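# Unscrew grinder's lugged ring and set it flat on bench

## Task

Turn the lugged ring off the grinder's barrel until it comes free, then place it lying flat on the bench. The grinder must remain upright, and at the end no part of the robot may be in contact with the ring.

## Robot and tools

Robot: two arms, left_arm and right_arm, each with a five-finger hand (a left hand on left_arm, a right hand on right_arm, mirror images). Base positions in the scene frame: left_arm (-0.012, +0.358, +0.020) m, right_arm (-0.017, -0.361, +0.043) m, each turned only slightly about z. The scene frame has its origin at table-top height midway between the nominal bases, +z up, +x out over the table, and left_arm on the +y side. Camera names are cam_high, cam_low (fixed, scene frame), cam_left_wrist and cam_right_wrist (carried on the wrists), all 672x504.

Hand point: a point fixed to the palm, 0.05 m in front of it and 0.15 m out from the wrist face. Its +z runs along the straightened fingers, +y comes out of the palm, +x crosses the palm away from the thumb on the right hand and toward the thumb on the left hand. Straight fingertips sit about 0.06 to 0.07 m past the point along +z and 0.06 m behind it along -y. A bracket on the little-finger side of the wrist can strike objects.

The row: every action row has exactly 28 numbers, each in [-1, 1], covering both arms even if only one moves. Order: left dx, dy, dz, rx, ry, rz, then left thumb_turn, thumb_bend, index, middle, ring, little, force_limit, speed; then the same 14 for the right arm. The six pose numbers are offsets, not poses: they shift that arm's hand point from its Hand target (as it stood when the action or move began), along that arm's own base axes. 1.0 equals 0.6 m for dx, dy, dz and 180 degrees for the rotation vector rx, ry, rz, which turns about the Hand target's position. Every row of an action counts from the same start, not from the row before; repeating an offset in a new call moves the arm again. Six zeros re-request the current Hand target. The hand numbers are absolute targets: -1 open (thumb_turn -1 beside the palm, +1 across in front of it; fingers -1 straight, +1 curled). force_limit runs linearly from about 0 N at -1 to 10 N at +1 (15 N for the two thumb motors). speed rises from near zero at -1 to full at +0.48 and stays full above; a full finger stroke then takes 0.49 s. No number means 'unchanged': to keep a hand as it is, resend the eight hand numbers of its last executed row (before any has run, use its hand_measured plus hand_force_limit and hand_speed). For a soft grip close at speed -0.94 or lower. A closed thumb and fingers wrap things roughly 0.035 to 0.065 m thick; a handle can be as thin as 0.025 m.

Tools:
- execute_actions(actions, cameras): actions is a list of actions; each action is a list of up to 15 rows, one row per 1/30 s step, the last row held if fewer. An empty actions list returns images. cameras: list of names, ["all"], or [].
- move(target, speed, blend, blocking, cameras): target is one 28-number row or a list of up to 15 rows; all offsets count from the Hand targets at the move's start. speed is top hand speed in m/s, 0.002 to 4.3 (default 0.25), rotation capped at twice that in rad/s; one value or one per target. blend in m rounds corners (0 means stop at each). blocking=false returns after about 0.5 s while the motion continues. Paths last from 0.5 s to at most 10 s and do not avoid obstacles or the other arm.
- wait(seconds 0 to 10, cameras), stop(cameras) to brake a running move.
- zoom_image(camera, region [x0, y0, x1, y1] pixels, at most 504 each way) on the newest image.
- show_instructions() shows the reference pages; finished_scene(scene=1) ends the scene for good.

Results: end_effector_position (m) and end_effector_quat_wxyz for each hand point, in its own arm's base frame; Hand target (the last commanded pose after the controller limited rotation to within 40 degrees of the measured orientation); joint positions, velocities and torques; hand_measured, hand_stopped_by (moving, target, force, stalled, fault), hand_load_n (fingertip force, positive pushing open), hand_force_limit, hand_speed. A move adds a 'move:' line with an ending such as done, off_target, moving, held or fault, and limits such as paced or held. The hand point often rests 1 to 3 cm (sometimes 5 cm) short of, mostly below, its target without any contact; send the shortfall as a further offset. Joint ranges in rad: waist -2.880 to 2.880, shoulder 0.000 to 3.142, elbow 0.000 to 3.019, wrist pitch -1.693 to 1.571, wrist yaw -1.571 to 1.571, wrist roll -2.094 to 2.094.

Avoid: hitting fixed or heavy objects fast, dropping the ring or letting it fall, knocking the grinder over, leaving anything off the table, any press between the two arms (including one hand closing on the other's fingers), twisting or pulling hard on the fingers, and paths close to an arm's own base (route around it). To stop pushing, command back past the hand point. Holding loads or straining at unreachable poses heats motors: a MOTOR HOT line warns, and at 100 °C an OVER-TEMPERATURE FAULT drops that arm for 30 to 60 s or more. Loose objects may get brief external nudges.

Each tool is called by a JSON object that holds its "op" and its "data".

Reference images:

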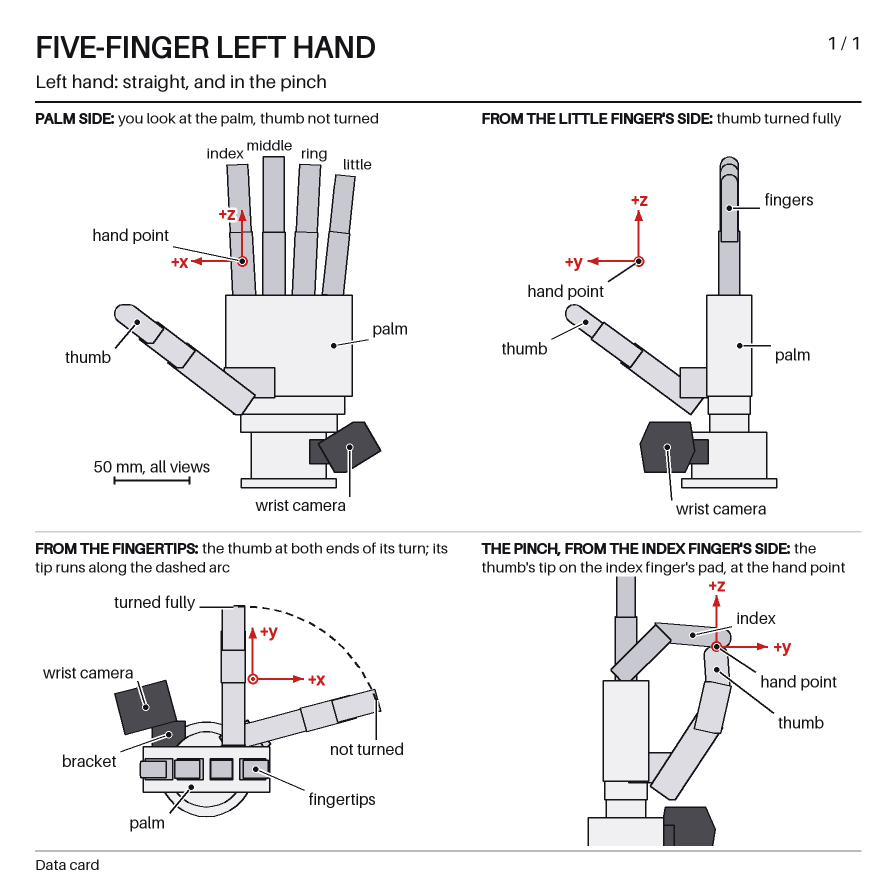

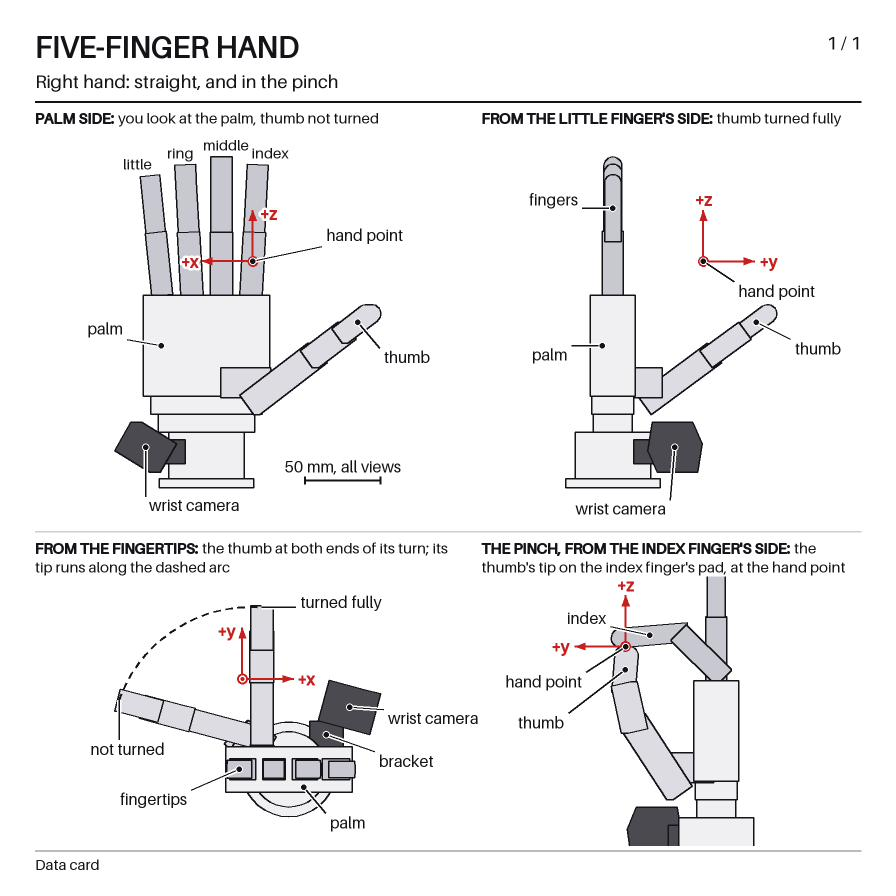

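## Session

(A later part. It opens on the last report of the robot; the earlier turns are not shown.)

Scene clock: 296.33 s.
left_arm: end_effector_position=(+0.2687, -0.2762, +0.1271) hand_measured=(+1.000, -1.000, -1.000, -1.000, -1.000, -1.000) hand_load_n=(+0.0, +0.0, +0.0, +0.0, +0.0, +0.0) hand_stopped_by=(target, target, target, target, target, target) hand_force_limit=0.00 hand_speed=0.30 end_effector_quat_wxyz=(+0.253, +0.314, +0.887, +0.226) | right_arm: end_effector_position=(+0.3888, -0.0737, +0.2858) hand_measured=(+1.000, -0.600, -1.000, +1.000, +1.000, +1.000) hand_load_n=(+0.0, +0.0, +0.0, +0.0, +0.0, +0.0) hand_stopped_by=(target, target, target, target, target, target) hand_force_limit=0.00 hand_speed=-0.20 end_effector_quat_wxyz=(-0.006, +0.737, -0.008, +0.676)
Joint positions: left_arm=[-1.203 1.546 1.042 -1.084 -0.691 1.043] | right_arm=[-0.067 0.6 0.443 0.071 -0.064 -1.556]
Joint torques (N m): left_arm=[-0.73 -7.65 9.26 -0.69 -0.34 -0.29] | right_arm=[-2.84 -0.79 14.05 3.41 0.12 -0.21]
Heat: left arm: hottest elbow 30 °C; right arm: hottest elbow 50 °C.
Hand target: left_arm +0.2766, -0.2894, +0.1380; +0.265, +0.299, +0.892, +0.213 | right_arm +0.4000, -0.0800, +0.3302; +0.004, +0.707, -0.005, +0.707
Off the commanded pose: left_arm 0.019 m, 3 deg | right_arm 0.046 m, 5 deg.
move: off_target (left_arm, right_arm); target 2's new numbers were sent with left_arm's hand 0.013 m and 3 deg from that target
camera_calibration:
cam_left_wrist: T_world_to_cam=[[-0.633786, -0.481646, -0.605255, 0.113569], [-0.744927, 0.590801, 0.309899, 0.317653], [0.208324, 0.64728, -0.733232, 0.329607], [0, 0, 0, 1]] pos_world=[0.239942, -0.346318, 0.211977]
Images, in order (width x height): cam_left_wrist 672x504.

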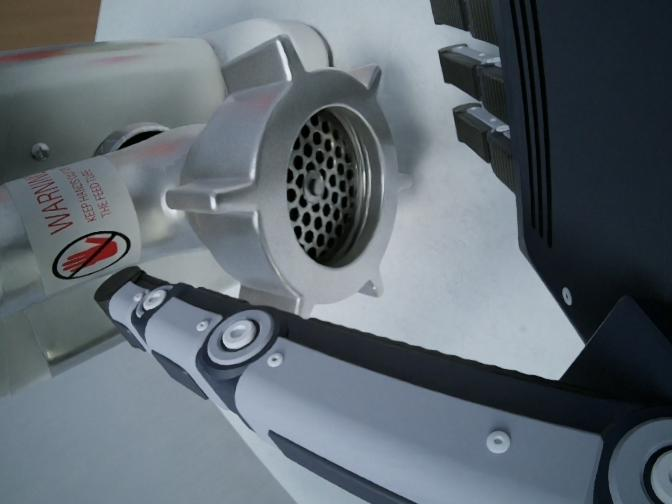

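{"op": "move", "data": {"target": [[0.0167,0.0128,-0.0128,0,0,0,1,-1,-1,-1,-1,-1,0,-0.2,0,0,0,0,0,0,1,-0.6,-1,1,1,1,0,-0.2],[0.0167,0.0128,-0.0128,0,0,0,1,-0.45,-0.48,-0.48,-1,-1,0,-0.8,0,0,0,0,0,0,1,-0.6,-1,1,1,1,0,-0.2]], "speed": 0.12, "cameras": ["cam_left_wrist"]}}

Scene clock: 299.17 s.
left_arm: end_effector_position=(+0.2792, -0.2758, +0.1233) hand_measured=(+1.000, -0.760, -0.506, -0.522, -1.000, -1.000) hand_load_n=(+0.0, +11.0, +6.5, +3.5, +0.0, +0.0) hand_stopped_by=(target, force, force, force, target, target) hand_force_limit=0.00 hand_speed=-0.80 end_effector_quat_wxyz=(+0.258, +0.298, +0.893, +0.216) | right_arm: end_effector_position=(+0.3888, -0.0737, +0.2858) hand_measured=(+1.000, -0.600, -1.000, +1.000, +1.000, +1.000) hand_load_n=(+0.0, +0.0, +0.0, +0.0, +0.0, +0.0) hand_stopped_by=(target, target, target, target, target, target) hand_force_limit=0.00 hand_speed=-0.20 end_effector_quat_wxyz=(-0.006, +0.737, -0.008, +0.676)
Joint positions: left_arm=[-1.174 1.549 1.042 -1.046 -0.687 1.047] | right_arm=[-0.067 0.6 0.443 0.071 -0.064 -1.556]
Joint torques (N m): left_arm=[-0.62 -8.06 7.71 0.02 -0.47 0.11] | right_arm=[-2.84 -0.85 14.04 3.41 0.12 -0.21]
Heat: left arm: hottest elbow 30 °C; right arm: hottest elbow 50 °C.
Hand target: left_arm +0.2866, -0.2817, +0.1302; +0.265, +0.299, +0.892, +0.213 | right_arm +0.4000, -0.0800, +0.3302; +0.004, +0.707, -0.005, +0.707
Off the commanded pose: left_arm 0.012 m, 1 deg | right_arm 0.046 m, 5 deg.
move: off_target (left_arm, right_arm); target 2's new numbers were sent with left_arm's hand 0.013 m and 1 deg from that target
camera_calibration:
cam_left_wrist: T_world_to_cam=[[-0.616659, -0.516172, -0.594389, 0.1024], [-0.761916, 0.581262, 0.28569, 0.331573], [0.198031, 0.629048, -0.75172, 0.324481], [0, 0, 0, 1]] pos_world=[0.251519, -0.343989, 0.210057]
Images, in order (width x height): cam_left_wrist 672x504.

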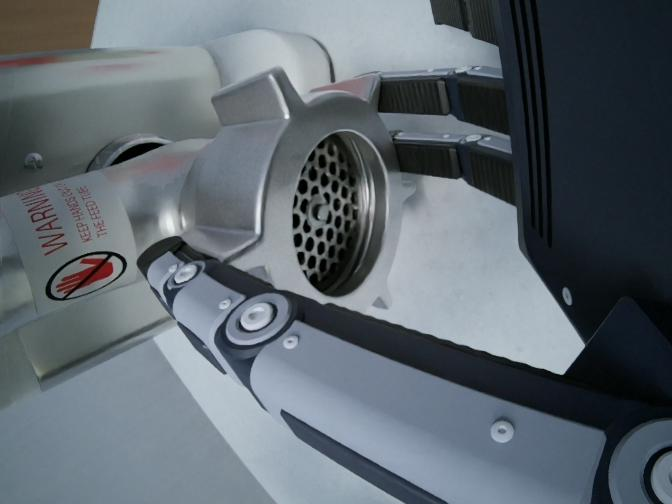

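{"op": "move", "data": {"target": [[-0.0107,0.0007,-0.0062,-0.1392,-0.1477,0,1,-0.45,-0.48,-0.48,-1,-1,0,-0.8,0,0,0,0,0,0,1,-0.6,-1,1,1,1,0,-0.2],[-0.0192,-0.0032,-0.0153,-0.2784,-0.2954,0,1,-0.45,-0.48,-0.48,-1,-1,0,-0.8,0,0,0,0,0,0,1,-0.6,-1,1,1,1,0,-0.2]], "speed": 0.32, "blend": 0.004, "cameras": ["cam_left_wrist"]}}

Scene clock: 303.47 s.
left_arm: end_effector_position=(+0.2726, -0.2693, +0.1119) hand_measured=(+1.000, -0.762, -0.506, -0.524, -1.000, -1.000) hand_load_n=(+0.5, +15.0, +3.0, +4.0, +0.0, +0.0) hand_stopped_by=(target, force, force, force, target, target) hand_force_limit=0.00 hand_speed=-0.80 end_effector_quat_wxyz=(+0.714, +0.038, +0.698, -0.042) | right_arm: end_effector_position=(+0.3888, -0.0737, +0.2858) hand_measured=(+1.000, -0.600, -1.000, +1.000, +1.000, +1.000) hand_load_n=(+0.0, +0.0, +0.0, +0.0, +0.0, +0.0) hand_stopped_by=(target, target, target, target, target, target) hand_force_limit=0.00 hand_speed=-0.20 end_effector_quat_wxyz=(-0.006, +0.737, -0.008, +0.676)
Joint positions: left_arm=[-1.338 1.68 0.403 1.342 -1.225 1.629] | right_arm=[-0.067 0.6 0.443 0.071 -0.064 -1.556]
Joint torques (N m): left_arm=[-1.44 -5.95 4.12 1.94 1.03 0.17] | right_arm=[-2.84 -0.79 14.04 3.41 0.13 -0.21]
Heat: left arm: hottest elbow 30 °C; right arm: hottest elbow 50 °C.
Hand target: left_arm +0.2750, -0.2835, +0.1210; +0.721, +0.040, +0.689, -0.064 | right_arm +0.4000, -0.0800, +0.3302; +0.004, +0.707, -0.005, +0.707
Off the commanded pose: left_arm 0.017 m, 3 deg | right_arm 0.046 m, 5 deg.
move: off_target (left_arm, right_arm)
camera_calibration:
cam_left_wrist: T_world_to_cam=[[-0.125343, -0.949875, -0.286401, -0.190295], [-0.485839, 0.310463, -0.817051, 0.301142], [0.865014, 0.0367331, -0.500401, -0.056306], [0, 0, 0, 1]] pos_world=[0.17116, -0.272181, 0.163372]
Images, in order (width x height): cam_left_wrist 672x504.

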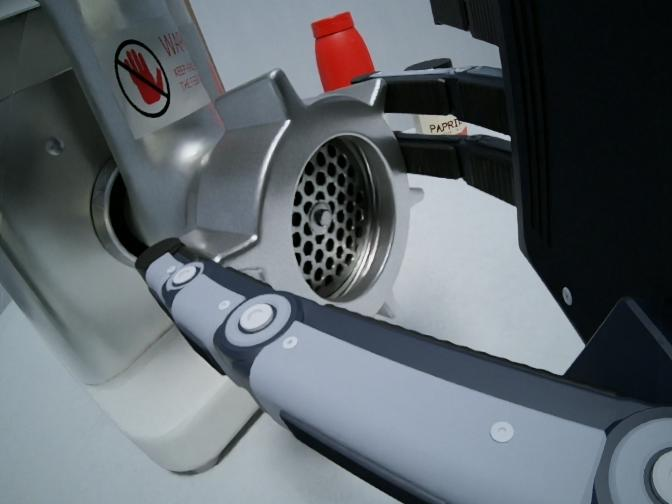

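{"op": "move", "data": {"target": [[0.0109,0.0115,0,0,0,0,1,-0.45,-0.48,-0.48,-1,-1,0,-0.8,0,0,0,0,0,0,1,-0.6,-1,1,1,1,0,-0.2],[0.0024,0.0195,0,0,0,0,1,-1,-1,-1,-1,-1,0,0.3,0,0,0,0,0,0,1,-0.6,-1,1,1,1,0,-0.2],[-0.0102,0.0072,0.0247,0.2040,0.2165,0,1,-1,-1,-1,-1,-1,0,0.3,0,0,0,0,0,0,1,-0.6,-1,1,1,1,0,-0.2],[0.0100,-0.0092,0.0425,0.4080,0.4329,0,1,-1,-1,-1,-1,-1,0,0.3,0,0,0,0,0,0,1,-0.6,-1,1,1,1,0,-0.2]], "speed": 0.45, "blend": [0,0,0.01,0], "cameras": ["cam_left_wrist"]}}

Scene clock: 309.37 s.
left_arm: end_effector_position=(+0.2732, -0.2817, +0.1353) hand_measured=(+1.000, -1.000, -1.000, -1.000, -1.000, -1.000) hand_load_n=(+0.0, -0.5, +0.0, +0.0, +0.0, +0.0) hand_stopped_by=(target, target, target, target, target, target) hand_force_limit=0.00 hand_speed=0.30 end_effector_quat_wxyz=(+0.001, +0.383, +0.866, +0.323) | right_arm: end_effector_position=(+0.3888, -0.0737, +0.2858) hand_measured=(+1.000, -0.600, -1.000, +1.000, +1.000, +1.000) hand_load_n=(+0.0, +0.0, +0.0, +0.0, +0.0, +0.0) hand_stopped_by=(target, target, target, target, target, target) hand_force_limit=0.00 hand_speed=-0.20 end_effector_quat_wxyz=(-0.006, +0.737, -0.008, +0.676)
Joint positions: left_arm=[-1.131 1.809 1.351 -1.58 -0.481 1.156] | right_arm=[-0.067 0.6 0.443 0.071 -0.064 -1.556]
Joint torques (N m): left_arm=[-0.56 -10.4 8.68 -1.54 -0.19 0.08] | right_arm=[-2.9 -0.73 14.02 3.41 0.12 -0.21]
Heat: left arm: hottest elbow 30 °C; right arm: hottest elbow 50 °C.
Hand target: left_arm +0.2811, -0.2890, +0.1466; +0.003, +0.384, +0.867, +0.319 | right_arm +0.4000, -0.0800, +0.3302; +0.004, +0.707, -0.005, +0.707
Off the commanded pose: left_arm 0.016 m, 1 deg | right_arm 0.046 m, 5 deg.
move: off_target (left_arm, right_arm); target 2's new numbers were sent with left_arm's hand 0.011 m and 3 deg from that target
camera_calibration:
cam_left_wrist: T_world_to_cam=[[-0.844238, -0.298352, -0.445251, 0.206158], [-0.531819, 0.363138, 0.765048, 0.137742], [-0.0665661, 0.882676, -0.465244, 0.443377], [0, 0, 0, 1]] pos_world=[0.276814, -0.37987, 0.192691]
Images, in order (width x height): cam_left_wrist 672x504.

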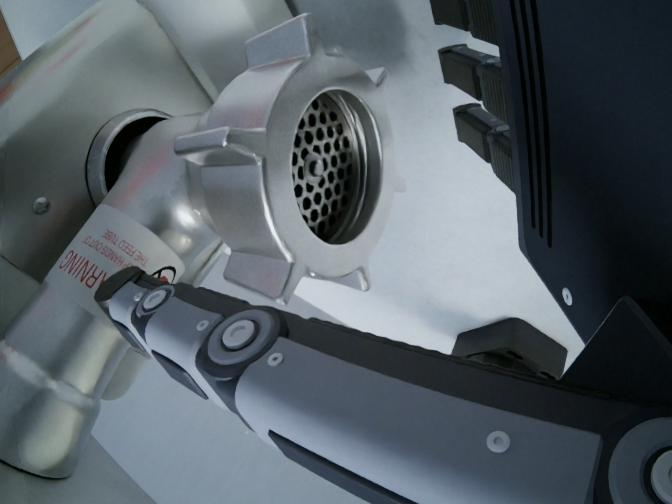

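{"op": "move", "data": {"target": [[0.0070,0.0200,-0.0128,0,0,0,1,-1,-1,-1,-1,-1,0,-0.2,0,0,0,0,0,0,1,-0.6,-1,1,1,1,0,-0.2],[0.0070,0.0200,-0.0128,0,0,0,1,-0.45,-0.48,-0.48,-1,-1,0,-0.8,0,0,0,0,0,0,1,-0.6,-1,1,1,1,0,-0.2]], "speed": 0.12, "cameras": ["cam_left_wrist"]}}

Scene clock: 313.10 s.
left_arm: end_effector_position=(+0.2775, -0.2786, +0.1290) hand_measured=(+1.000, -0.500, -0.560, -0.670, -1.000, -1.000) hand_load_n=(+0.0, +7.0, +8.5, +1.5, +0.0, -0.5) hand_stopped_by=(target, force, force, force, target, target) hand_force_limit=0.00 hand_speed=-0.80 end_effector_quat_wxyz=(-0.002, +0.377, +0.871, +0.315) | right_arm: end_effector_position=(+0.3888, -0.0737, +0.2858) hand_measured=(+1.000, -0.600, -1.000, +1.000, +1.000, +1.000) hand_load_n=(+0.5, +0.0, +0.0, +0.5, +0.0, +0.0) hand_stopped_by=(target, target, target, target, target, target) hand_force_limit=0.00 hand_speed=-0.20 end_effector_quat_wxyz=(-0.006, +0.737, -0.008, +0.676)
Joint positions: left_arm=[-1.113 1.811 1.345 -1.558 -0.47 1.164] | right_arm=[-0.067 0.6 0.443 0.071 -0.064 -1.556]
Joint torques (N m): left_arm=[-0.5 -11.63 6.06 -0.99 -0.87 0.08] | right_arm=[-2.9 -0.79 14.05 3.4 0.12 -0.21]
Heat: left arm: hottest elbow 30 °C; right arm: hottest elbow 50 °C.
Hand target: left_arm +0.2852, -0.2770, +0.1389; +0.003, +0.384, +0.867, +0.319 | right_arm +0.4000, -0.0800, +0.3302; +0.004, +0.707, -0.005, +0.707
Off the commanded pose: left_arm 0.013 m, 1 deg | right_arm 0.046 m, 5 deg.
move: off_target (left_arm, right_arm)
camera_calibration:
cam_left_wrist: T_world_to_cam=[[-0.842445, -0.318224, -0.434764, 0.200595], [-0.532154, 0.36527, 0.7638, 0.144609], [-0.0842533, 0.874821, -0.477064, 0.442335], [0, 0, 0, 1]] pos_world=[0.283212, -0.375951, 0.187781]
Images, in order (width x height): cam_left_wrist 672x504.

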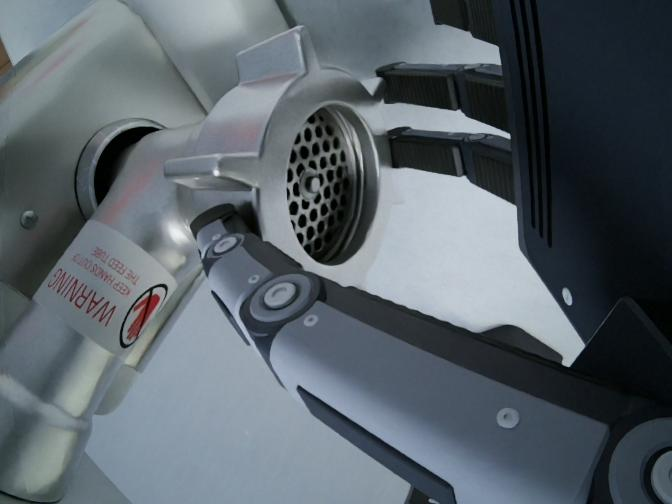

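{"op": "move", "data": {"target": [[-0.0183,0.0012,-0.0200,-0.2040,-0.2165,0,1,-0.45,-0.48,-0.48,-1,-1,0,-0.8,0,0,0,0,0,0,1,-0.6,-1,1,1,1,0,-0.2],[-0.0268,-0.0090,-0.0433,-0.4080,-0.4329,0,1,-0.45,-0.48,-0.48,-1,-1,0,-0.8,0,0,0,0,0,0,1,-0.6,-1,1,1,1,0,-0.2]], "speed": 0.32, "blend": 0.004, "cameras": ["cam_left_wrist"]}}

Scene clock: 318.27 s.
left_arm: end_effector_position=(+0.2643, -0.2697, +0.1056) hand_measured=(+1.000, -0.504, -0.560, -0.670, -1.000, -1.000) hand_load_n=(+0.0, +15.5, +5.0, +3.5, +0.0, +0.0) hand_stopped_by=(target, force, force, force, target, target) hand_force_limit=0.00 hand_speed=-0.80 end_effector_quat_wxyz=(+0.714, +0.044, +0.697, -0.040) | right_arm: end_effector_position=(+0.3888, -0.0737, +0.2858) hand_measured=(+1.000, -0.600, -1.000, +1.000, +1.000, +1.000) hand_load_n=(+0.0, +0.0, +0.0, +0.0, +0.0, +0.0) hand_stopped_by=(target, target, target, target, target, target) hand_force_limit=0.00 hand_speed=-0.20 end_effector_quat_wxyz=(-0.006, +0.737, -0.008, +0.676)
Joint positions: left_arm=[-1.365 1.713 0.397 1.39 -1.245 1.649] | right_arm=[-0.067 0.6 0.443 0.071 -0.064 -1.556]
Joint torques (N m): left_arm=[-0.91 -5.95 3.85 1.95 1.17 0.11] | right_arm=[-2.84 -0.73 14.02 3.43 0.12 -0.21]
Heat: left arm: hottest elbow 30 °C; right arm: hottest elbow 50 °C.
Hand target: left_arm +0.2691, -0.2825, +0.1128; +0.721, +0.040, +0.689, -0.064 | right_arm +0.4000, -0.0800, +0.3302; +0.004, +0.707, -0.005, +0.707
Off the commanded pose: left_arm 0.015 m, 3 deg | right_arm 0.046 m, 5 deg.
move: off_target (left_arm, right_arm)
camera_calibration:
cam_left_wrist: T_world_to_cam=[[-0.130157, -0.945767, -0.297629, -0.189962], [-0.481727, 0.322693, -0.814745, 0.294059], [0.866602, 0.037331, -0.497602, -0.0527749], [0, 0, 0, 1]] pos_world=[0.162666, -0.272581, 0.156784]
Images, in order (width x height): cam_left_wrist 672x504.

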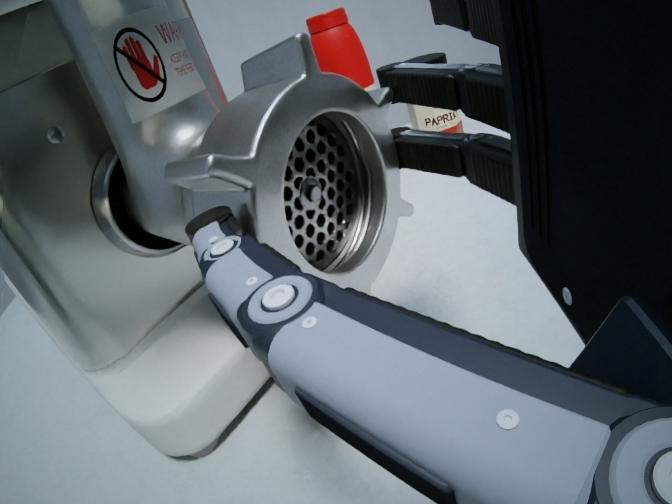

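{"op": "move", "data": {"target": [-0.0080,-0.0085,0,0,0,0,1,-0.45,-0.48,-0.48,-1,-1,0,-0.8,0,0,0,0,0,0,1,-0.6,-1,1,1,1,0,-0.2], "speed": 0.15}}

Scene clock: 319.63 s.
left_arm: end_effector_position=(+0.2633, -0.2700, +0.1054) hand_measured=(+1.000, -0.504, -0.560, -0.670, -1.000, -1.000) hand_load_n=(+1.0, +15.0, +6.0, +3.5, +0.0, +0.0) hand_stopped_by=(target, force, force, force, target, target) hand_force_limit=0.00 hand_speed=-0.80 end_effector_quat_wxyz=(+0.715, +0.047, +0.696, -0.038) | right_arm: end_effector_position=(+0.3888, -0.0737, +0.2858) hand_measured=(+1.000, -0.600, -1.000, +1.000, +1.000, +1.000) hand_load_n=(+0.0, +0.0, +0.0, +0.0, +0.0, +0.0) hand_stopped_by=(target, target, target, target, target, target) hand_force_limit=0.00 hand_speed=-0.20 end_effector_quat_wxyz=(-0.006, +0.737, -0.008, +0.676)
Joint positions: left_arm=[-1.368 1.721 0.397 1.404 -1.246 1.662] | right_arm=[-0.067 0.6 0.443 0.071 -0.064 -1.556]
Joint torques (N m): left_arm=[-1.79 -5.6 4.59 1.66 0.52 0.11] | right_arm=[-2.9 -0.73 14.02 3.4 0.12 -0.21]
Heat: left arm: hottest elbow 30 °C; right arm: hottest elbow 50 °C.
Hand target: left_arm +0.2644, -0.2875, +0.1128; +0.721, +0.040, +0.689, -0.064 | right_arm +0.4000, -0.0800, +0.3302; +0.004, +0.707, -0.005, +0.707
Off the commanded pose: left_arm 0.019 m, 3 deg | right_arm 0.046 m, 5 deg.
move: off_target (left_arm, right_arm)

{"op": "move", "data": {"target": [[0.0154,0.0164,0,0,0,0,1,-0.45,-0.48,-0.48,-1,-1,0,-0.8,0,0,0,0,0,0,1,-0.6,-1,1,1,1,0,-0.2],[0.0069,0.0244,0,0,0,0,1,-1,-1,-1,-1,-1,0,0.3,0,0,0,0,0,0,1,-0.6,-1,1,1,1,0,-0.2],[0.0220,-0.0080,0.0432,0.2784,0.2954,0,1,-1,-1,-1,-1,-1,0,0.3,0,0,0,0,0,0,1,-0.6,-1,1,1,1,0,-0.2]], "speed": 0.45, "cameras": ["cam_left_wrist"]}}

Scene clock: 325.03 s.
left_arm: end_effector_position=(+0.2698, -0.2794, +0.1279) hand_measured=(+1.000, -1.000, -1.000, -1.000, -1.000, -1.000) hand_load_n=(+0.0, +0.0, +0.0, +0.0, +0.0, +0.0) hand_stopped_by=(target, target, target, target, target, target) hand_force_limit=0.00 hand_speed=0.30 end_effector_quat_wxyz=(+0.253, +0.314, +0.887, +0.225) | right_arm: end_effector_position=(+0.3888, -0.0737, +0.2858) hand_measured=(+1.000, -0.600, -1.000, +1.000, +1.000, +1.000) hand_load_n=(+0.0, +0.0, +0.0, +0.0, +0.0, +0.0) hand_stopped_by=(target, target, target, target, target, target) hand_force_limit=0.00 hand_speed=-0.20 end_effector_quat_wxyz=(-0.006, +0.737, -0.008, +0.676)
Joint positions: left_arm=[-1.203 1.552 1.052 -1.087 -0.691 1.043] | right_arm=[-0.067 0.6 0.443 0.071 -0.064 -1.556]
Joint torques (N m): left_arm=[-0.44 -7.82 9.39 -0.61 -0.36 -0.27] | right_arm=[-2.84 -0.73 14.04 3.43 0.12 -0.21]
Heat: left arm: hottest elbow 30 °C; right arm: hottest elbow 50 °C.
Hand target: left_arm +0.2776, -0.2923, +0.1388; +0.264, +0.299, +0.892, +0.213 | right_arm +0.4000, -0.0800, +0.3302; +0.004, +0.707, -0.005, +0.707
Off the commanded pose: left_arm 0.019 m, 3 deg | right_arm 0.046 m, 5 deg.
move: off_target (left_arm, right_arm); target 2's new numbers were sent with left_arm's hand 0.010 m and 3 deg from that target
camera_calibration:
cam_left_wrist: T_world_to_cam=[[-0.633903, -0.481615, -0.605155, 0.113164], [-0.744745, 0.591166, 0.309643, 0.320178], [0.208618, 0.64697, -0.733423, 0.331918], [0, 0, 0, 1]] pos_world=[0.240942, -0.349518, 0.212776]
Images, in order (width x height): cam_left_wrist 672x504.

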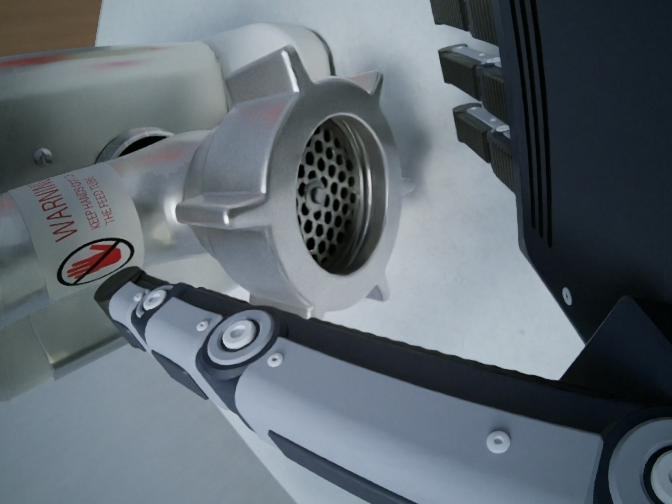

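{"op": "move", "data": {"target": [[0.0161,0.0122,-0.0128,0,0,0,1,-1,-1,-1,-1,-1,0,-0.2,0,0,0,0,0,0,1,-0.6,-1,1,1,1,0,-0.2],[0.0161,0.0122,-0.0128,0,0,0,1,-0.45,-0.48,-0.48,-1,-1,0,-0.8,0,0,0,0,0,0,1,-0.6,-1,1,1,1,0,-0.2]], "speed": 0.12, "cameras": ["cam_left_wrist"]}}

Scene clock: 327.90 s.
left_arm: end_effector_position=(+0.2790, -0.2783, +0.1238) hand_measured=(+1.000, -0.760, -0.504, -0.504, -1.000, -1.000) hand_load_n=(+1.0, +12.5, +6.5, +5.5, +0.0, +0.0) hand_stopped_by=(target, force, force, force, target, target) hand_force_limit=0.00 hand_speed=-0.80 end_effector_quat_wxyz=(+0.256, +0.298, +0.893, +0.217) | right_arm: end_effector_position=(+0.3888, -0.0737, +0.2858) hand_measured=(+1.000, -0.600, -1.000, +1.000, +1.000, +1.000) hand_load_n=(+0.0, +0.0, +0.0, +0.0, +0.0, +0.0) hand_stopped_by=(target, target, target, target, target, target) hand_force_limit=0.00 hand_speed=-0.20 end_effector_quat_wxyz=(-0.006, +0.737, -0.008, +0.676)
Joint positions: left_arm=[-1.176 1.556 1.052 -1.055 -0.685 1.043] | right_arm=[-0.067 0.6 0.443 0.071 -0.064 -1.556]
Joint torques (N m): left_arm=[-0.62 -8.23 7.71 0.09 -0.53 0.09] | right_arm=[-2.9 -0.73 14.04 3.41 0.12 -0.21]
Heat: left arm: hottest elbow 30 °C; right arm: hottest elbow 51 °C.
Hand target: left_arm +0.2872, -0.2851, +0.1311; +0.265, +0.299, +0.892, +0.212 | right_arm +0.4000, -0.0800, +0.3302; +0.004, +0.707, -0.005, +0.707
Off the commanded pose: left_arm 0.013 m, 1 deg | right_arm 0.046 m, 5 deg.
move: off_target (left_arm, right_arm); target 2's new numbers were sent with left_arm's hand 0.014 m and 1 deg from that target
camera_calibration:
cam_left_wrist: T_world_to_cam=[[-0.617496, -0.515733, -0.593901, 0.101626], [-0.76204, 0.579354, 0.289214, 0.331704], [0.194922, 0.631164, -0.750758, 0.32785], [0, 0, 0, 1]] pos_world=[0.25162, -0.34669, 0.210558]
Images, in order (width x height): cam_left_wrist 672x504.

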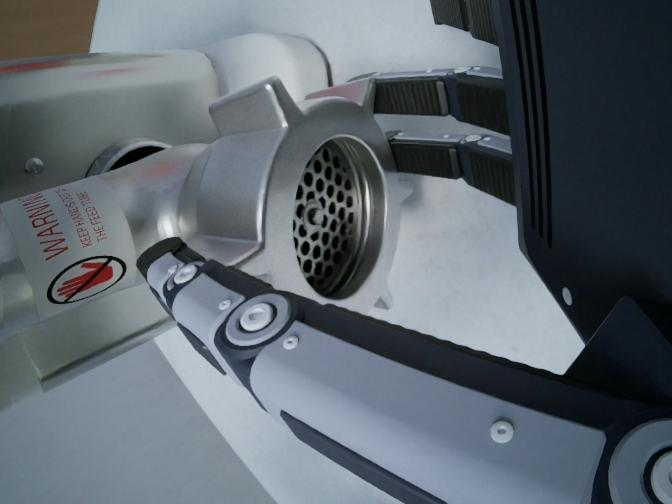

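{"op": "move", "data": {"target": [[-0.0150,0.0015,-0.0072,-0.1392,-0.1477,0,1,-0.45,-0.48,-0.48,-1,-1,0,-0.8,0,0,0,0,0,0,1,-0.6,-1,1,1,1,0,-0.2],[-0.0240,-0.0030,-0.0163,-0.2784,-0.2954,0,1,-0.45,-0.48,-0.48,-1,-1,0,-0.8,0,0,0,0,0,0,1,-0.6,-1,1,1,1,0,-0.2]], "speed": 0.32, "blend": 0.004, "cameras": ["cam_left_wrist", "cam_high"]}}

Scene clock: 332.07 s.
left_arm: end_effector_position=(+0.2694, -0.2725, +0.1129) hand_measured=(+1.000, -0.760, -0.504, -0.504, -1.000, -1.000) hand_load_n=(+0.0, +15.0, +3.0, +4.0, +0.0, +0.0) hand_stopped_by=(target, force, force, force, target, target) hand_force_limit=0.00 hand_speed=-0.80 end_effector_quat_wxyz=(+0.714, +0.040, +0.698, -0.040) | right_arm: end_effector_position=(+0.3888, -0.0737, +0.2858) hand_measured=(+1.000, -0.600, -1.000, +1.000, +1.000, +1.000) hand_load_n=(+0.0, +0.0, +0.0, +0.0, +0.0, +0.0) hand_stopped_by=(target, target, target, target, target, target) hand_force_limit=0.00 hand_speed=-0.20 end_effector_quat_wxyz=(-0.006, +0.737, -0.008, +0.676)
Joint positions: left_arm=[-1.351 1.682 0.411 1.341 -1.237 1.638] | right_arm=[-0.067 0.6 0.443 0.071 -0.064 -1.556]
Joint torques (N m): left_arm=[-1.08 -5.89 4.15 1.92 1.17 0.11] | right_arm=[-2.84 -0.79 14.05 3.41 0.12 -0.21]
Heat: left arm: hottest elbow 30 °C; right arm: hottest elbow 51 °C.
Hand target: left_arm +0.2728, -0.2868, +0.1213; +0.721, +0.040, +0.689, -0.064 | right_arm +0.4000, -0.0800, +0.3302; +0.004, +0.707, -0.005, +0.707
Off the commanded pose: left_arm 0.017 m, 3 deg | right_arm 0.046 m, 5 deg.
move: off_target (left_arm, right_arm)
camera_calibration:
cam_left_wrist: T_world_to_cam=[[-0.124825, -0.948282, -0.291856, -0.192512], [-0.485126, 0.314929, -0.815765, 0.302314], [0.865489, 0.0397597, -0.499347, -0.0523745], [0, 0, 0, 1]] pos_world=[0.16796, -0.275681, 0.164278]
Images, in order (width x height): cam_high 672x504, cam_left_wrist 672x504.

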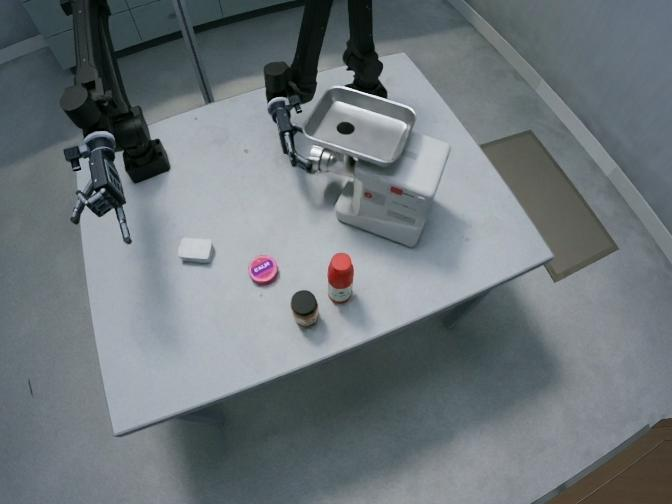

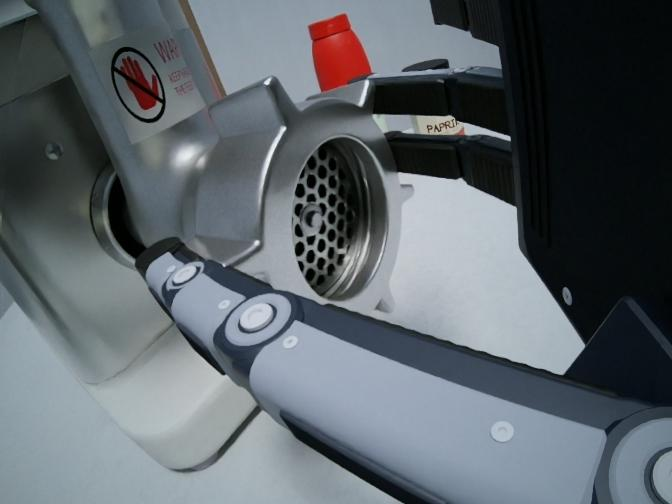

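{"op": "move", "data": {"target": [[0.0103,0.0109,0,0,0,0,1,-0.45,-0.48,-0.48,-1,-1,0,-0.8,0,0,0,0,0,0,1,-0.6,-1,1,1,1,0,-0.2],[0.0018,0.0189,0,0,0,0,1,-1,-1,-1,-1,-1,0,0.3,0,0,0,0,0,0,1,-0.6,-1,1,1,1,0,-0.2],[-0.0082,0.0108,0.0242,0.2040,0.2165,0,1,-1,-1,-1,-1,-1,0,0.3,0,0,0,0,0,0,1,-0.6,-1,1,1,1,0,-0.2],[0.0105,-0.0038,0.0430,0.4080,0.4329,0,1,-1,-1,-1,-1,-1,0,0.3,0,0,0,0,0,0,1,-0.6,-1,1,1,1,0,-0.2]], "speed": 0.45, "blend": [0,0,0.01,0], "cameras": ["cam_left_wrist"]}}

Scene clock: 338.20 s.
left_arm: end_effector_position=(+0.2712, -0.2818, +0.1358) hand_measured=(+1.000, -1.000, -1.000, -1.000, -1.000, -1.000) hand_load_n=(+0.0, +0.0, +0.0, +0.0, +0.0, +0.0) hand_stopped_by=(target, target, target, target, target, target) hand_force_limit=0.00 hand_speed=0.30 end_effector_quat_wxyz=(+0.001, +0.383, +0.866, +0.322) | right_arm: end_effector_position=(+0.3888, -0.0737, +0.2858) hand_measured=(+1.000, -0.600, -1.000, +1.000, +1.000, +1.000) hand_load_n=(+0.0, +0.0, +0.0, +0.0, +0.0, +0.0) hand_stopped_by=(target, target, target, target, target, target) hand_force_limit=0.00 hand_speed=-0.20 end_effector_quat_wxyz=(-0.006, +0.737, -0.008, +0.676)
Joint positions: left_arm=[-1.135 1.806 1.35 -1.581 -0.479 1.153] | right_arm=[-0.067 0.6 0.443 0.071 -0.064 -1.556]
Joint torques (N m): left_arm=[-0.62 -10.34 8.69 -1.65 -0.19 0.09] | right_arm=[-2.9 -0.73 14.02 3.38 0.12 -0.2]
Heat: left arm: hottest elbow 30 °C; right arm: hottest elbow 51 °C.
Hand target: left_arm +0.2791, -0.2891, +0.1471; +0.003, +0.384, +0.867, +0.319 | right_arm +0.4000, -0.0800, +0.3302; +0.004, +0.707, -0.005, +0.707
Off the commanded pose: left_arm 0.016 m, 1 deg | right_arm 0.046 m, 5 deg.
move: off_target (left_arm, right_arm); target 2's new numbers were sent with left_arm's hand 0.011 m and 3 deg from that target
camera_calibration:
cam_left_wrist: T_world_to_cam=[[-0.84447, -0.297912, -0.445106, 0.204865], [-0.531525, 0.36377, 0.764953, 0.136511], [-0.0659726, 0.882564, -0.465541, 0.443417], [0, 0, 0, 1]] pos_world=[0.274815, -0.379971, 0.193191]
Images, in order (width x height): cam_left_wrist 672x504.

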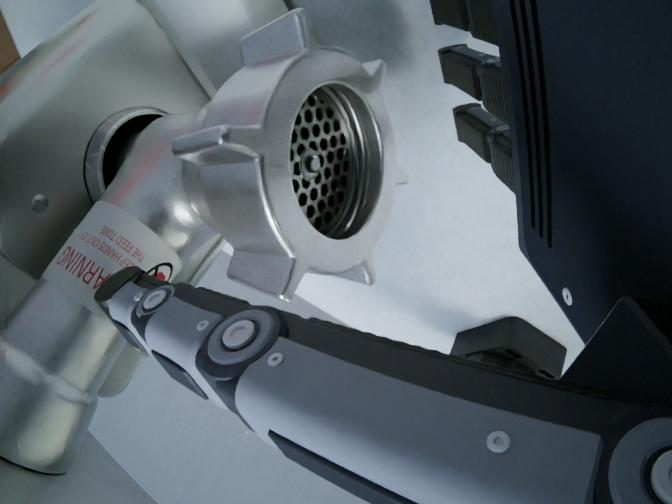

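{"op": "move", "data": {"target": [[0.0070,0.0200,-0.0128,0,0,0,1,-1,-1,-1,-1,-1,0,-0.2,0,0,0,0,0,0,1,-0.6,-1,1,1,1,0,-0.2],[0.0070,0.0200,-0.0128,0,0,0,1,-0.40,-0.48,-0.48,-1,-1,0,-0.8,0,0,0,0,0,0,1,-0.6,-1,1,1,1,0,-0.2]], "speed": 0.12, "cameras": ["cam_left_wrist"]}}

Scene clock: 342.07 s.
left_arm: end_effector_position=(+0.2759, -0.2789, +0.1305) hand_measured=(+1.000, -0.474, -0.578, -0.670, -1.000, -1.000) hand_load_n=(+0.5, +8.5, +7.5, +3.5, +0.0, +0.0) hand_stopped_by=(target, force, force, force, target, target) hand_force_limit=0.00 hand_speed=-0.80 end_effector_quat_wxyz=(-0.001, +0.377, +0.871, +0.315) | right_arm: end_effector_position=(+0.3888, -0.0737, +0.2858) hand_measured=(+1.000, -0.600, -1.000, +1.000, +1.000, +1.000) hand_load_n=(+0.5, +0.5, +0.0, +0.0, +0.0, +0.0) hand_stopped_by=(target, target, target, target, target, target) hand_force_limit=0.00 hand_speed=-0.20 end_effector_quat_wxyz=(-0.006, +0.737, -0.008, +0.676)
Joint positions: left_arm=[-1.117 1.807 1.344 -1.561 -0.47 1.161] | right_arm=[-0.067 0.6 0.443 0.071 -0.064 -1.556]
Joint torques (N m): left_arm=[-0.56 -11.28 6.15 -1.03 -0.81 0.07] | right_arm=[-2.9 -0.79 14.04 3.43 0.12 -0.21]
Heat: left arm: hottest elbow 30 °C; right arm: hottest elbow 51 °C.
Hand target: left_arm +0.2833, -0.2771, +0.1395; +0.003, +0.384, +0.867, +0.319 | right_arm +0.4000, -0.0800, +0.3302; +0.004, +0.707, -0.005, +0.707
Off the commanded pose: left_arm 0.012 m, 1 deg | right_arm 0.046 m, 5 deg.
move: off_target (left_arm, right_arm)
camera_calibration:
cam_left_wrist: T_world_to_cam=[[-0.842221, -0.317237, -0.435917, 0.200109], [-0.532808, 0.36629, 0.762855, 0.143271], [-0.0823341, 0.874752, -0.477524, 0.442587], [0, 0, 0, 1]] pos_world=[0.281312, -0.376151, 0.189281]
Images, in order (width x height): cam_left_wrist 672x504.

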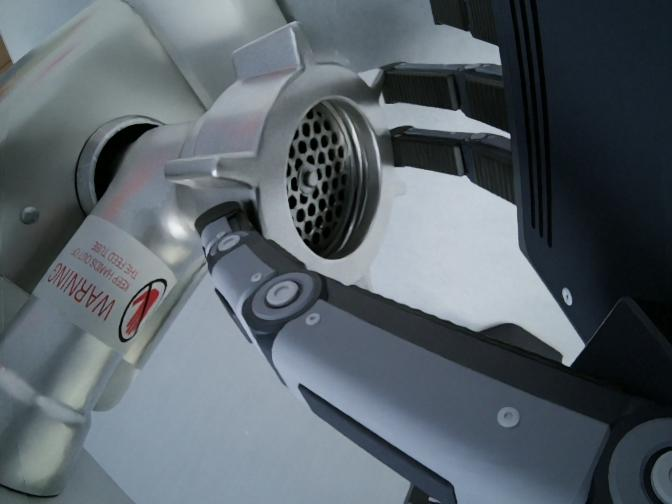

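{"op": "move", "data": {"target": [[-0.0200,0.0002,-0.0208,-0.2040,-0.2165,0,1,-0.40,-0.48,-0.48,-1,-1,0,-0.8,0,0,0,0,0,0,1,-0.6,-1,1,1,1,0,-0.2],[-0.0292,-0.0110,-0.0443,-0.4080,-0.4329,0,1,-0.40,-0.48,-0.48,-1,-1,0,-0.8,0,0,0,0,0,0,1,-0.6,-1,1,1,1,0,-0.2]], "speed": 0.32, "blend": 0.004, "cameras": ["cam_left_wrist"]}}

Scene clock: 347.43 s.
left_arm: end_effector_position=(+0.2608, -0.2709, +0.1035) hand_measured=(+1.000, -0.474, -0.578, -0.670, -1.000, -1.000) hand_load_n=(+0.5, +10.0, +3.5, +0.0, +0.0, +0.0) hand_stopped_by=(target, force, force, force, target, target) hand_force_limit=0.00 hand_speed=-0.80 end_effector_quat_wxyz=(+0.713, +0.040, +0.698, -0.044) | right_arm: end_effector_position=(+0.3888, -0.0737, +0.2858) hand_measured=(+1.000, -0.600, -1.000, +1.000, +1.000, +1.000) hand_load_n=(+0.0, +0.0, +0.0, +0.0, +0.0, +0.0) hand_stopped_by=(target, target, target, target, target, target) hand_force_limit=0.00 hand_speed=-0.20 end_effector_quat_wxyz=(-0.006, +0.737, -0.008, +0.676)
Joint positions: left_arm=[-1.376 1.716 0.398 1.387 -1.257 1.632] | right_arm=[-0.067 0.6 0.443 0.071 -0.064 -1.556]
Joint torques (N m): left_arm=[-0.85 -6.36 3.92 1.94 1.2 0.2] | right_arm=[-2.9 -0.79 14.04 3.41 0.12 -0.21]
Heat: left arm: hottest elbow 30 °C; right arm: hottest elbow 51 °C.
Hand target: left_arm +0.2657, -0.2838, +0.1129; +0.721, +0.040, +0.689, -0.064 | right_arm +0.4000, -0.0800, +0.3302; +0.004, +0.707, -0.005, +0.707
Off the commanded pose: left_arm 0.017 m, 3 deg | right_arm 0.046 m, 5 deg.
move: off_target (left_arm, right_arm)
camera_calibration:
cam_left_wrist: T_world_to_cam=[[-0.130534, -0.949389, -0.285693, -0.194208], [-0.485147, 0.312468, -0.816698, 0.289453], [0.864634, 0.0319961, -0.501382, -0.051338], [0, 0, 0, 1]] pos_world=[0.159465, -0.273181, 0.155172]
Images, in order (width x height): cam_left_wrist 672x504.

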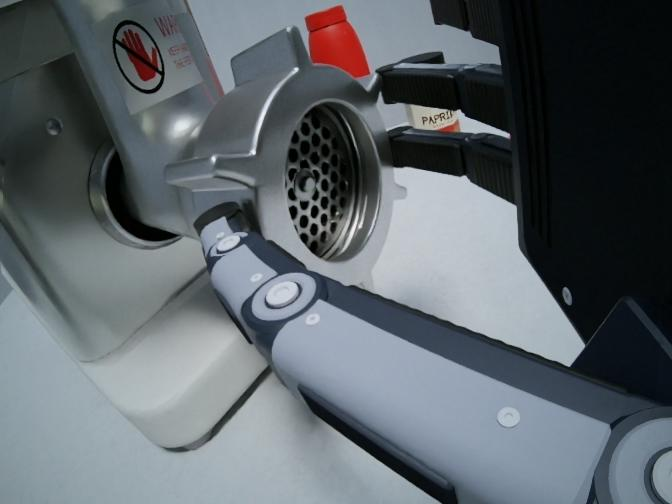

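{"op": "move", "data": {"target": [-0.0080,-0.0085,0,0,0,0,1,-0.40,-0.48,-0.48,-1,-1,0,-0.8,0,0,0,0,0,0,1,-0.6,-1,1,1,1,0,-0.2], "speed": 0.15}}

Scene clock: 348.67 s.
left_arm: end_effector_position=(+0.2599, -0.2714, +0.1031) hand_measured=(+1.000, -0.474, -0.578, -0.670, -1.000, -1.000) hand_load_n=(+1.0, +9.5, +4.5, +0.0, +0.0, +0.0) hand_stopped_by=(target, force, force, force, target, target) hand_force_limit=0.00 hand_speed=-0.80 end_effector_quat_wxyz=(+0.714, +0.044, +0.697, -0.042) | right_arm: end_effector_position=(+0.3888, -0.0737, +0.2858) hand_measured=(+1.000, -0.600, -1.000, +1.000, +1.000, +1.000) hand_load_n=(+0.0, +0.0, +0.0, +0.0, +0.0, +0.0) hand_stopped_by=(target, target, target, target, target, target) hand_force_limit=0.00 hand_speed=-0.20 end_effector_quat_wxyz=(-0.006, +0.737, -0.008, +0.676)
Joint positions: left_arm=[-1.379 1.726 0.398 1.405 -1.257 1.649] | right_arm=[-0.067 0.6 0.443 0.071 -0.064 -1.556]
Joint torques (N m): left_arm=[-1.85 -6.12 4.66 1.72 0.53 0.16] | right_arm=[-2.9 -0.73 14.05 3.43 0.12 -0.2]
Heat: left arm: hottest elbow 30 °C; right arm: hottest elbow 51 °C.
Hand target: left_arm +0.2610, -0.2888, +0.1129; +0.721, +0.040, +0.689, -0.064 | right_arm +0.4000, -0.0800, +0.3302; +0.004, +0.707, -0.005, +0.707
Off the commanded pose: left_arm 0.020 m, 3 deg | right_arm 0.046 m, 5 deg.
move: off_target (left_arm, right_arm)

{"op": "move", "data": {"target": [[0.0157,0.0166,0,0,0,0,1,-0.40,-0.48,-0.48,-1,-1,0,-0.8,0,0,0,0,0,0,1,-0.6,-1,1,1,1,0,-0.2],[0.0072,0.0246,0,0,0,0,1,-1,-1,-1,-1,-1,0,0.3,0,0,0,0,0,0,1,-0.6,-1,1,1,1,0,-0.2],[0.0260,-0.0077,0.0432,0.2784,0.2954,0,1,-1,-1,-1,-1,-1,0,0.3,0,0,0,0,0,0,1,-0.6,-1,1,1,1,0,-0.2]], "speed": 0.45, "cameras": ["cam_left_wrist"]}}

Scene clock: 354.23 s.
left_arm: end_effector_position=(+0.2689, -0.2803, +0.1279) hand_measured=(+1.000, -1.000, -1.000, -1.000, -1.000, -1.000) hand_load_n=(+0.0, +0.0, +0.0, +0.0, +0.0, +0.0) hand_stopped_by=(target, target, target, target, target, target) hand_force_limit=0.00 hand_speed=0.30 end_effector_quat_wxyz=(+0.253, +0.314, +0.887, +0.225) | right_arm: end_effector_position=(+0.3888, -0.0737, +0.2858) hand_measured=(+1.000, -0.600, -1.000, +1.000, +1.000, +1.000) hand_load_n=(+0.0, +0.0, +0.0, +0.0, +0.0, +0.0) hand_stopped_by=(target, target, target, target, target, target) hand_force_limit=0.00 hand_speed=-0.20 end_effector_quat_wxyz=(-0.006, +0.737, -0.008, +0.676)
Joint positions: left_arm=[-1.206 1.554 1.055 -1.09 -0.691 1.038] | right_arm=[-0.067 0.6 0.443 0.071 -0.064 -1.556]
Joint torques (N m): left_arm=[-0.73 -7.82 9.37 -0.69 -0.36 -0.29] | right_arm=[-2.84 -0.79 14.04 3.41 0.12 -0.21]
Heat: left arm: hottest elbow 30 °C; right arm: hottest elbow 51 °C.
Hand target: left_arm +0.2765, -0.2935, +0.1388; +0.265, +0.299, +0.892, +0.212 | right_arm +0.4000, -0.0800, +0.3302; +0.004, +0.707, -0.005, +0.707
Off the commanded pose: left_arm 0.019 m, 3 deg | right_arm 0.046 m, 5 deg.
move: off_target (left_arm, right_arm); target 2's new numbers were sent with left_arm's hand 0.012 m and 3 deg from that target
camera_calibration:
cam_left_wrist: T_world_to_cam=[[-0.633328, -0.482314, -0.605202, 0.111849], [-0.745342, 0.590583, 0.309317, 0.320123], [0.208234, 0.646981, -0.733522, 0.332784], [0, 0, 0, 1]] pos_world=[0.240141, -0.350417, 0.212776]
Images, in order (width x height): cam_left_wrist 672x504.

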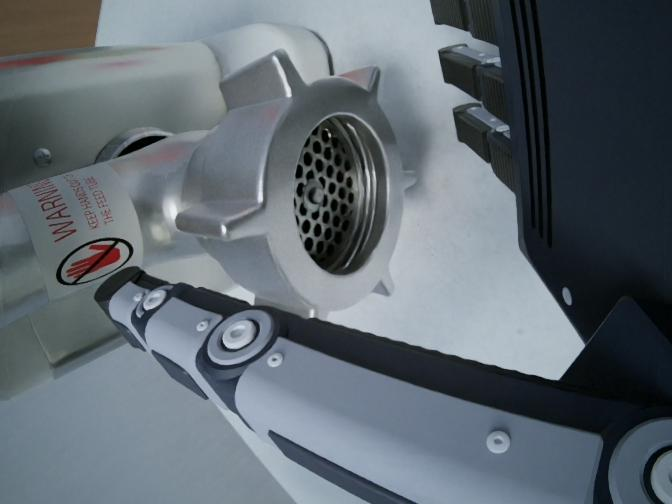

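{"op": "move", "data": {"target": [[0.0161,0.0122,-0.0128,0,0,0,1,-1,-1,-1,-1,-1,0,-0.2,0,0,0,0,0,0,1,-0.6,-1,1,1,1,0,-0.2],[0.0161,0.0122,-0.0128,0,0,0,1,-0.40,-0.48,-0.48,-1,-1,0,-0.8,0,0,0,0,0,0,1,-0.6,-1,1,1,1,0,-0.2]], "speed": 0.12, "cameras": ["cam_left_wrist"]}}

Scene clock: 357.30 s.
left_arm: end_effector_position=(+0.2781, -0.2796, +0.1242) hand_measured=(+1.000, -0.760, -0.506, -0.524, -1.000, -1.000) hand_load_n=(-0.5, +10.5, +7.0, +2.5, +0.0, +0.0) hand_stopped_by=(target, force, force, force, target, target) hand_force_limit=0.00 hand_speed=-0.80 end_effector_quat_wxyz=(+0.257, +0.297, +0.894, +0.216) | right_arm: end_effector_position=(+0.3888, -0.0737, +0.2858) hand_measured=(+1.000, -0.600, -1.000, +1.000, +1.000, +1.000) hand_load_n=(+0.5, +0.0, +0.0, +0.0, +0.0, +0.0) hand_stopped_by=(target, target, target, target, target, target) hand_force_limit=0.00 hand_speed=-0.20 end_effector_quat_wxyz=(-0.006, +0.737, -0.008, +0.676)
Joint positions: left_arm=[-1.179 1.557 1.055 -1.057 -0.685 1.038] | right_arm=[-0.067 0.6 0.443 0.071 -0.064 -1.556]
Joint torques (N m): left_arm=[-0.67 -8.18 7.66 0.03 -0.53 0.09] | right_arm=[-2.9 -0.79 14.04 3.43 0.12 -0.21]
Heat: left arm: hottest elbow 31 °C; right arm: hottest elbow 51 °C.
Hand target: left_arm +0.2862, -0.2861, +0.1311; +0.265, +0.299, +0.892, +0.212 | right_arm +0.4000, -0.0800, +0.3302; +0.004, +0.707, -0.005, +0.707
Off the commanded pose: left_arm 0.012 m, 1 deg | right_arm 0.046 m, 5 deg.
move: off_target (left_arm, right_arm); target 2's new numbers were sent with left_arm's hand 0.014 m and 1 deg from that target
camera_calibration:
cam_left_wrist: T_world_to_cam=[[-0.616457, -0.517879, -0.593112, 0.0997367], [-0.76272, 0.579826, 0.286463, 0.332338], [0.195548, 0.62897, -0.752434, 0.328539], [0, 0, 0, 1]] pos_world=[0.250719, -0.347687, 0.211156]
Images, in order (width x height): cam_left_wrist 672x504.

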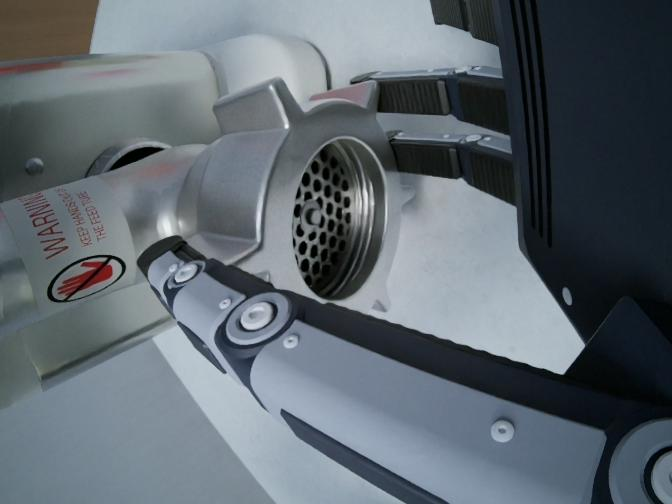

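{"op": "move", "data": {"target": [[-0.0135,0.0022,-0.0067,-0.1392,-0.1477,0,1,-0.40,-0.48,-0.48,-1,-1,0,-0.8,0,0,0,0,0,0,1,-0.6,-1,1,1,1,0,-0.2],[-0.0215,-0.0012,-0.0157,-0.2784,-0.2954,0,1,-0.40,-0.48,-0.48,-1,-1,0,-0.8,0,0,0,0,0,0,1,-0.6,-1,1,1,1,0,-0.2]], "speed": 0.32, "blend": 0.004, "cameras": ["cam_left_wrist"]}}

Scene clock: 361.53 s.
left_arm: end_effector_position=(+0.2693, -0.2724, +0.1144) hand_measured=(+1.000, -0.760, -0.506, -0.524, -1.000, -1.000) hand_load_n=(-1.0, +12.0, +3.0, +1.0, +0.0, +0.0) hand_stopped_by=(target, force, force, force, target, target) hand_force_limit=0.00 hand_speed=-0.80 end_effector_quat_wxyz=(+0.714, +0.042, +0.697, -0.037) | right_arm: end_effector_position=(+0.3888, -0.0737, +0.2858) hand_measured=(+1.000, -0.600, -1.000, +1.000, +1.000, +1.000) hand_load_n=(+0.0, +0.0, +0.0, +0.0, +0.0, +0.0) hand_stopped_by=(target, target, target, target, target, target) hand_force_limit=0.00 hand_speed=-0.20 end_effector_quat_wxyz=(-0.006, +0.737, -0.008, +0.676)
Joint positions: left_arm=[-1.351 1.68 0.411 1.341 -1.239 1.647] | right_arm=[-0.067 0.6 0.443 0.071 -0.064 -1.556]
Joint torques (N m): left_arm=[-1.03 -6.07 4.25 1.88 1.29 0.11] | right_arm=[-2.84 -0.73 14.04 3.4 0.12 -0.2]
Heat: left arm: hottest elbow 30 °C; right arm: hottest elbow 51 °C.
Hand target: left_arm +0.2734, -0.2868, +0.1217; +0.721, +0.040, +0.689, -0.064 | right_arm +0.4000, -0.0800, +0.3302; +0.004, +0.707, -0.005, +0.707
Off the commanded pose: left_arm 0.017 m, 3 deg | right_arm 0.046 m, 5 deg.
move: off_target (left_arm, right_arm)
camera_calibration:
cam_left_wrist: T_world_to_cam=[[-0.123057, -0.94674, -0.297557, -0.191368], [-0.484136, 0.319006, -0.814768, 0.30417], [0.866296, 0.0437952, -0.497607, -0.0508461], [0, 0, 0, 1]] pos_world=[0.167758, -0.275981, 0.165584]
Images, in order (width x height): cam_left_wrist 672x504.

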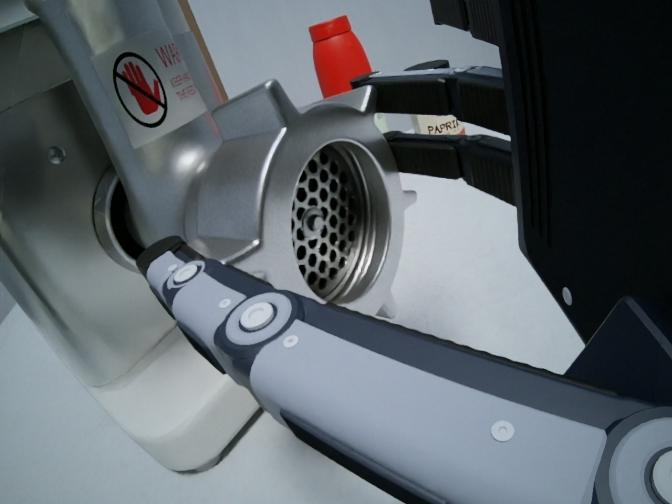

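{"op": "move", "data": {"target": [[0.0097,0.0103,0,0,0,0,1,-0.40,-0.48,-0.48,-1,-1,0,-0.8,0,0,0,0,0,0,1,-0.6,-1,1,1,1,0,-0.2],[0.0012,0.0183,0,0,0,0,1,-1,-1,-1,-1,-1,0,0.3,0,0,0,0,0,0,1,-0.6,-1,1,1,1,0,-0.2],[-0.0103,0.0097,0.0235,0.2040,0.2165,0,1,-1,-1,-1,-1,-1,0,0.3,0,0,0,0,0,0,1,-0.6,-1,1,1,1,0,-0.2],[0.0078,-0.0057,0.0423,0.4080,0.4329,0,1,-1,-1,-1,-1,-1,0,0.3,0,0,0,0,0,0,1,-0.6,-1,1,1,1,0,-0.2]], "speed": 0.45, "blend": [0,0,0.01,0], "cameras": ["cam_left_wrist"]}}

Scene clock: 367.77 s.
left_arm: end_effector_position=(+0.2700, -0.2828, +0.1360) hand_measured=(+1.000, -1.000, -1.000, -1.000, -1.000, -1.000) hand_load_n=(+0.0, +0.0, +0.0, +0.0, +0.0, +0.0) hand_stopped_by=(target, target, target, target, target, target) hand_force_limit=0.00 hand_speed=0.30 end_effector_quat_wxyz=(+0.001, +0.383, +0.866, +0.323) | right_arm: end_effector_position=(+0.3888, -0.0737, +0.2858) hand_measured=(+1.000, -0.600, -1.000, +1.000, +1.000, +1.000) hand_load_n=(+0.0, +0.0, +0.0, +0.0, +0.0, +0.0) hand_stopped_by=(target, target, target, target, target, target) hand_force_limit=0.00 hand_speed=-0.20 end_effector_quat_wxyz=(-0.006, +0.737, -0.008, +0.676)
Joint positions: left_arm=[-1.138 1.808 1.352 -1.584 -0.478 1.15] | right_arm=[-0.067 0.6 0.443 0.071 -0.064 -1.556]
Joint torques (N m): left_arm=[-0.67 -10.64 8.65 -1.63 -0.19 0.09] | right_arm=[-2.84 -0.73 14.04 3.41 0.11 -0.21]
Heat: left arm: hottest elbow 31 °C; right arm: hottest elbow 51 °C.
Hand target: left_arm +0.2780, -0.2903, +0.1471; +0.003, +0.384, +0.867, +0.319 | right_arm +0.4000, -0.0800, +0.3302; +0.004, +0.707, -0.005, +0.707
Off the commanded pose: left_arm 0.016 m, 1 deg | right_arm 0.046 m, 5 deg.
move: off_target (left_arm, right_arm); target 2's new numbers were sent with left_arm's hand 0.010 m and 3 deg from that target
camera_calibration:
cam_left_wrist: T_world_to_cam=[[-0.844685, -0.297623, -0.44489, 0.203811], [-0.531144, 0.363142, 0.765515, 0.135761], [-0.0662763, 0.882921, -0.464821, 0.444354], [0, 0, 0, 1]] pos_world=[0.273715, -0.380971, 0.193291]
Images, in order (width x height): cam_left_wrist 672x504.

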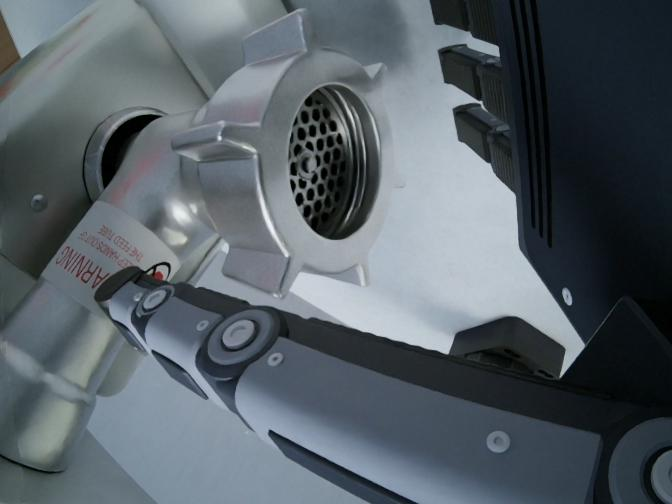

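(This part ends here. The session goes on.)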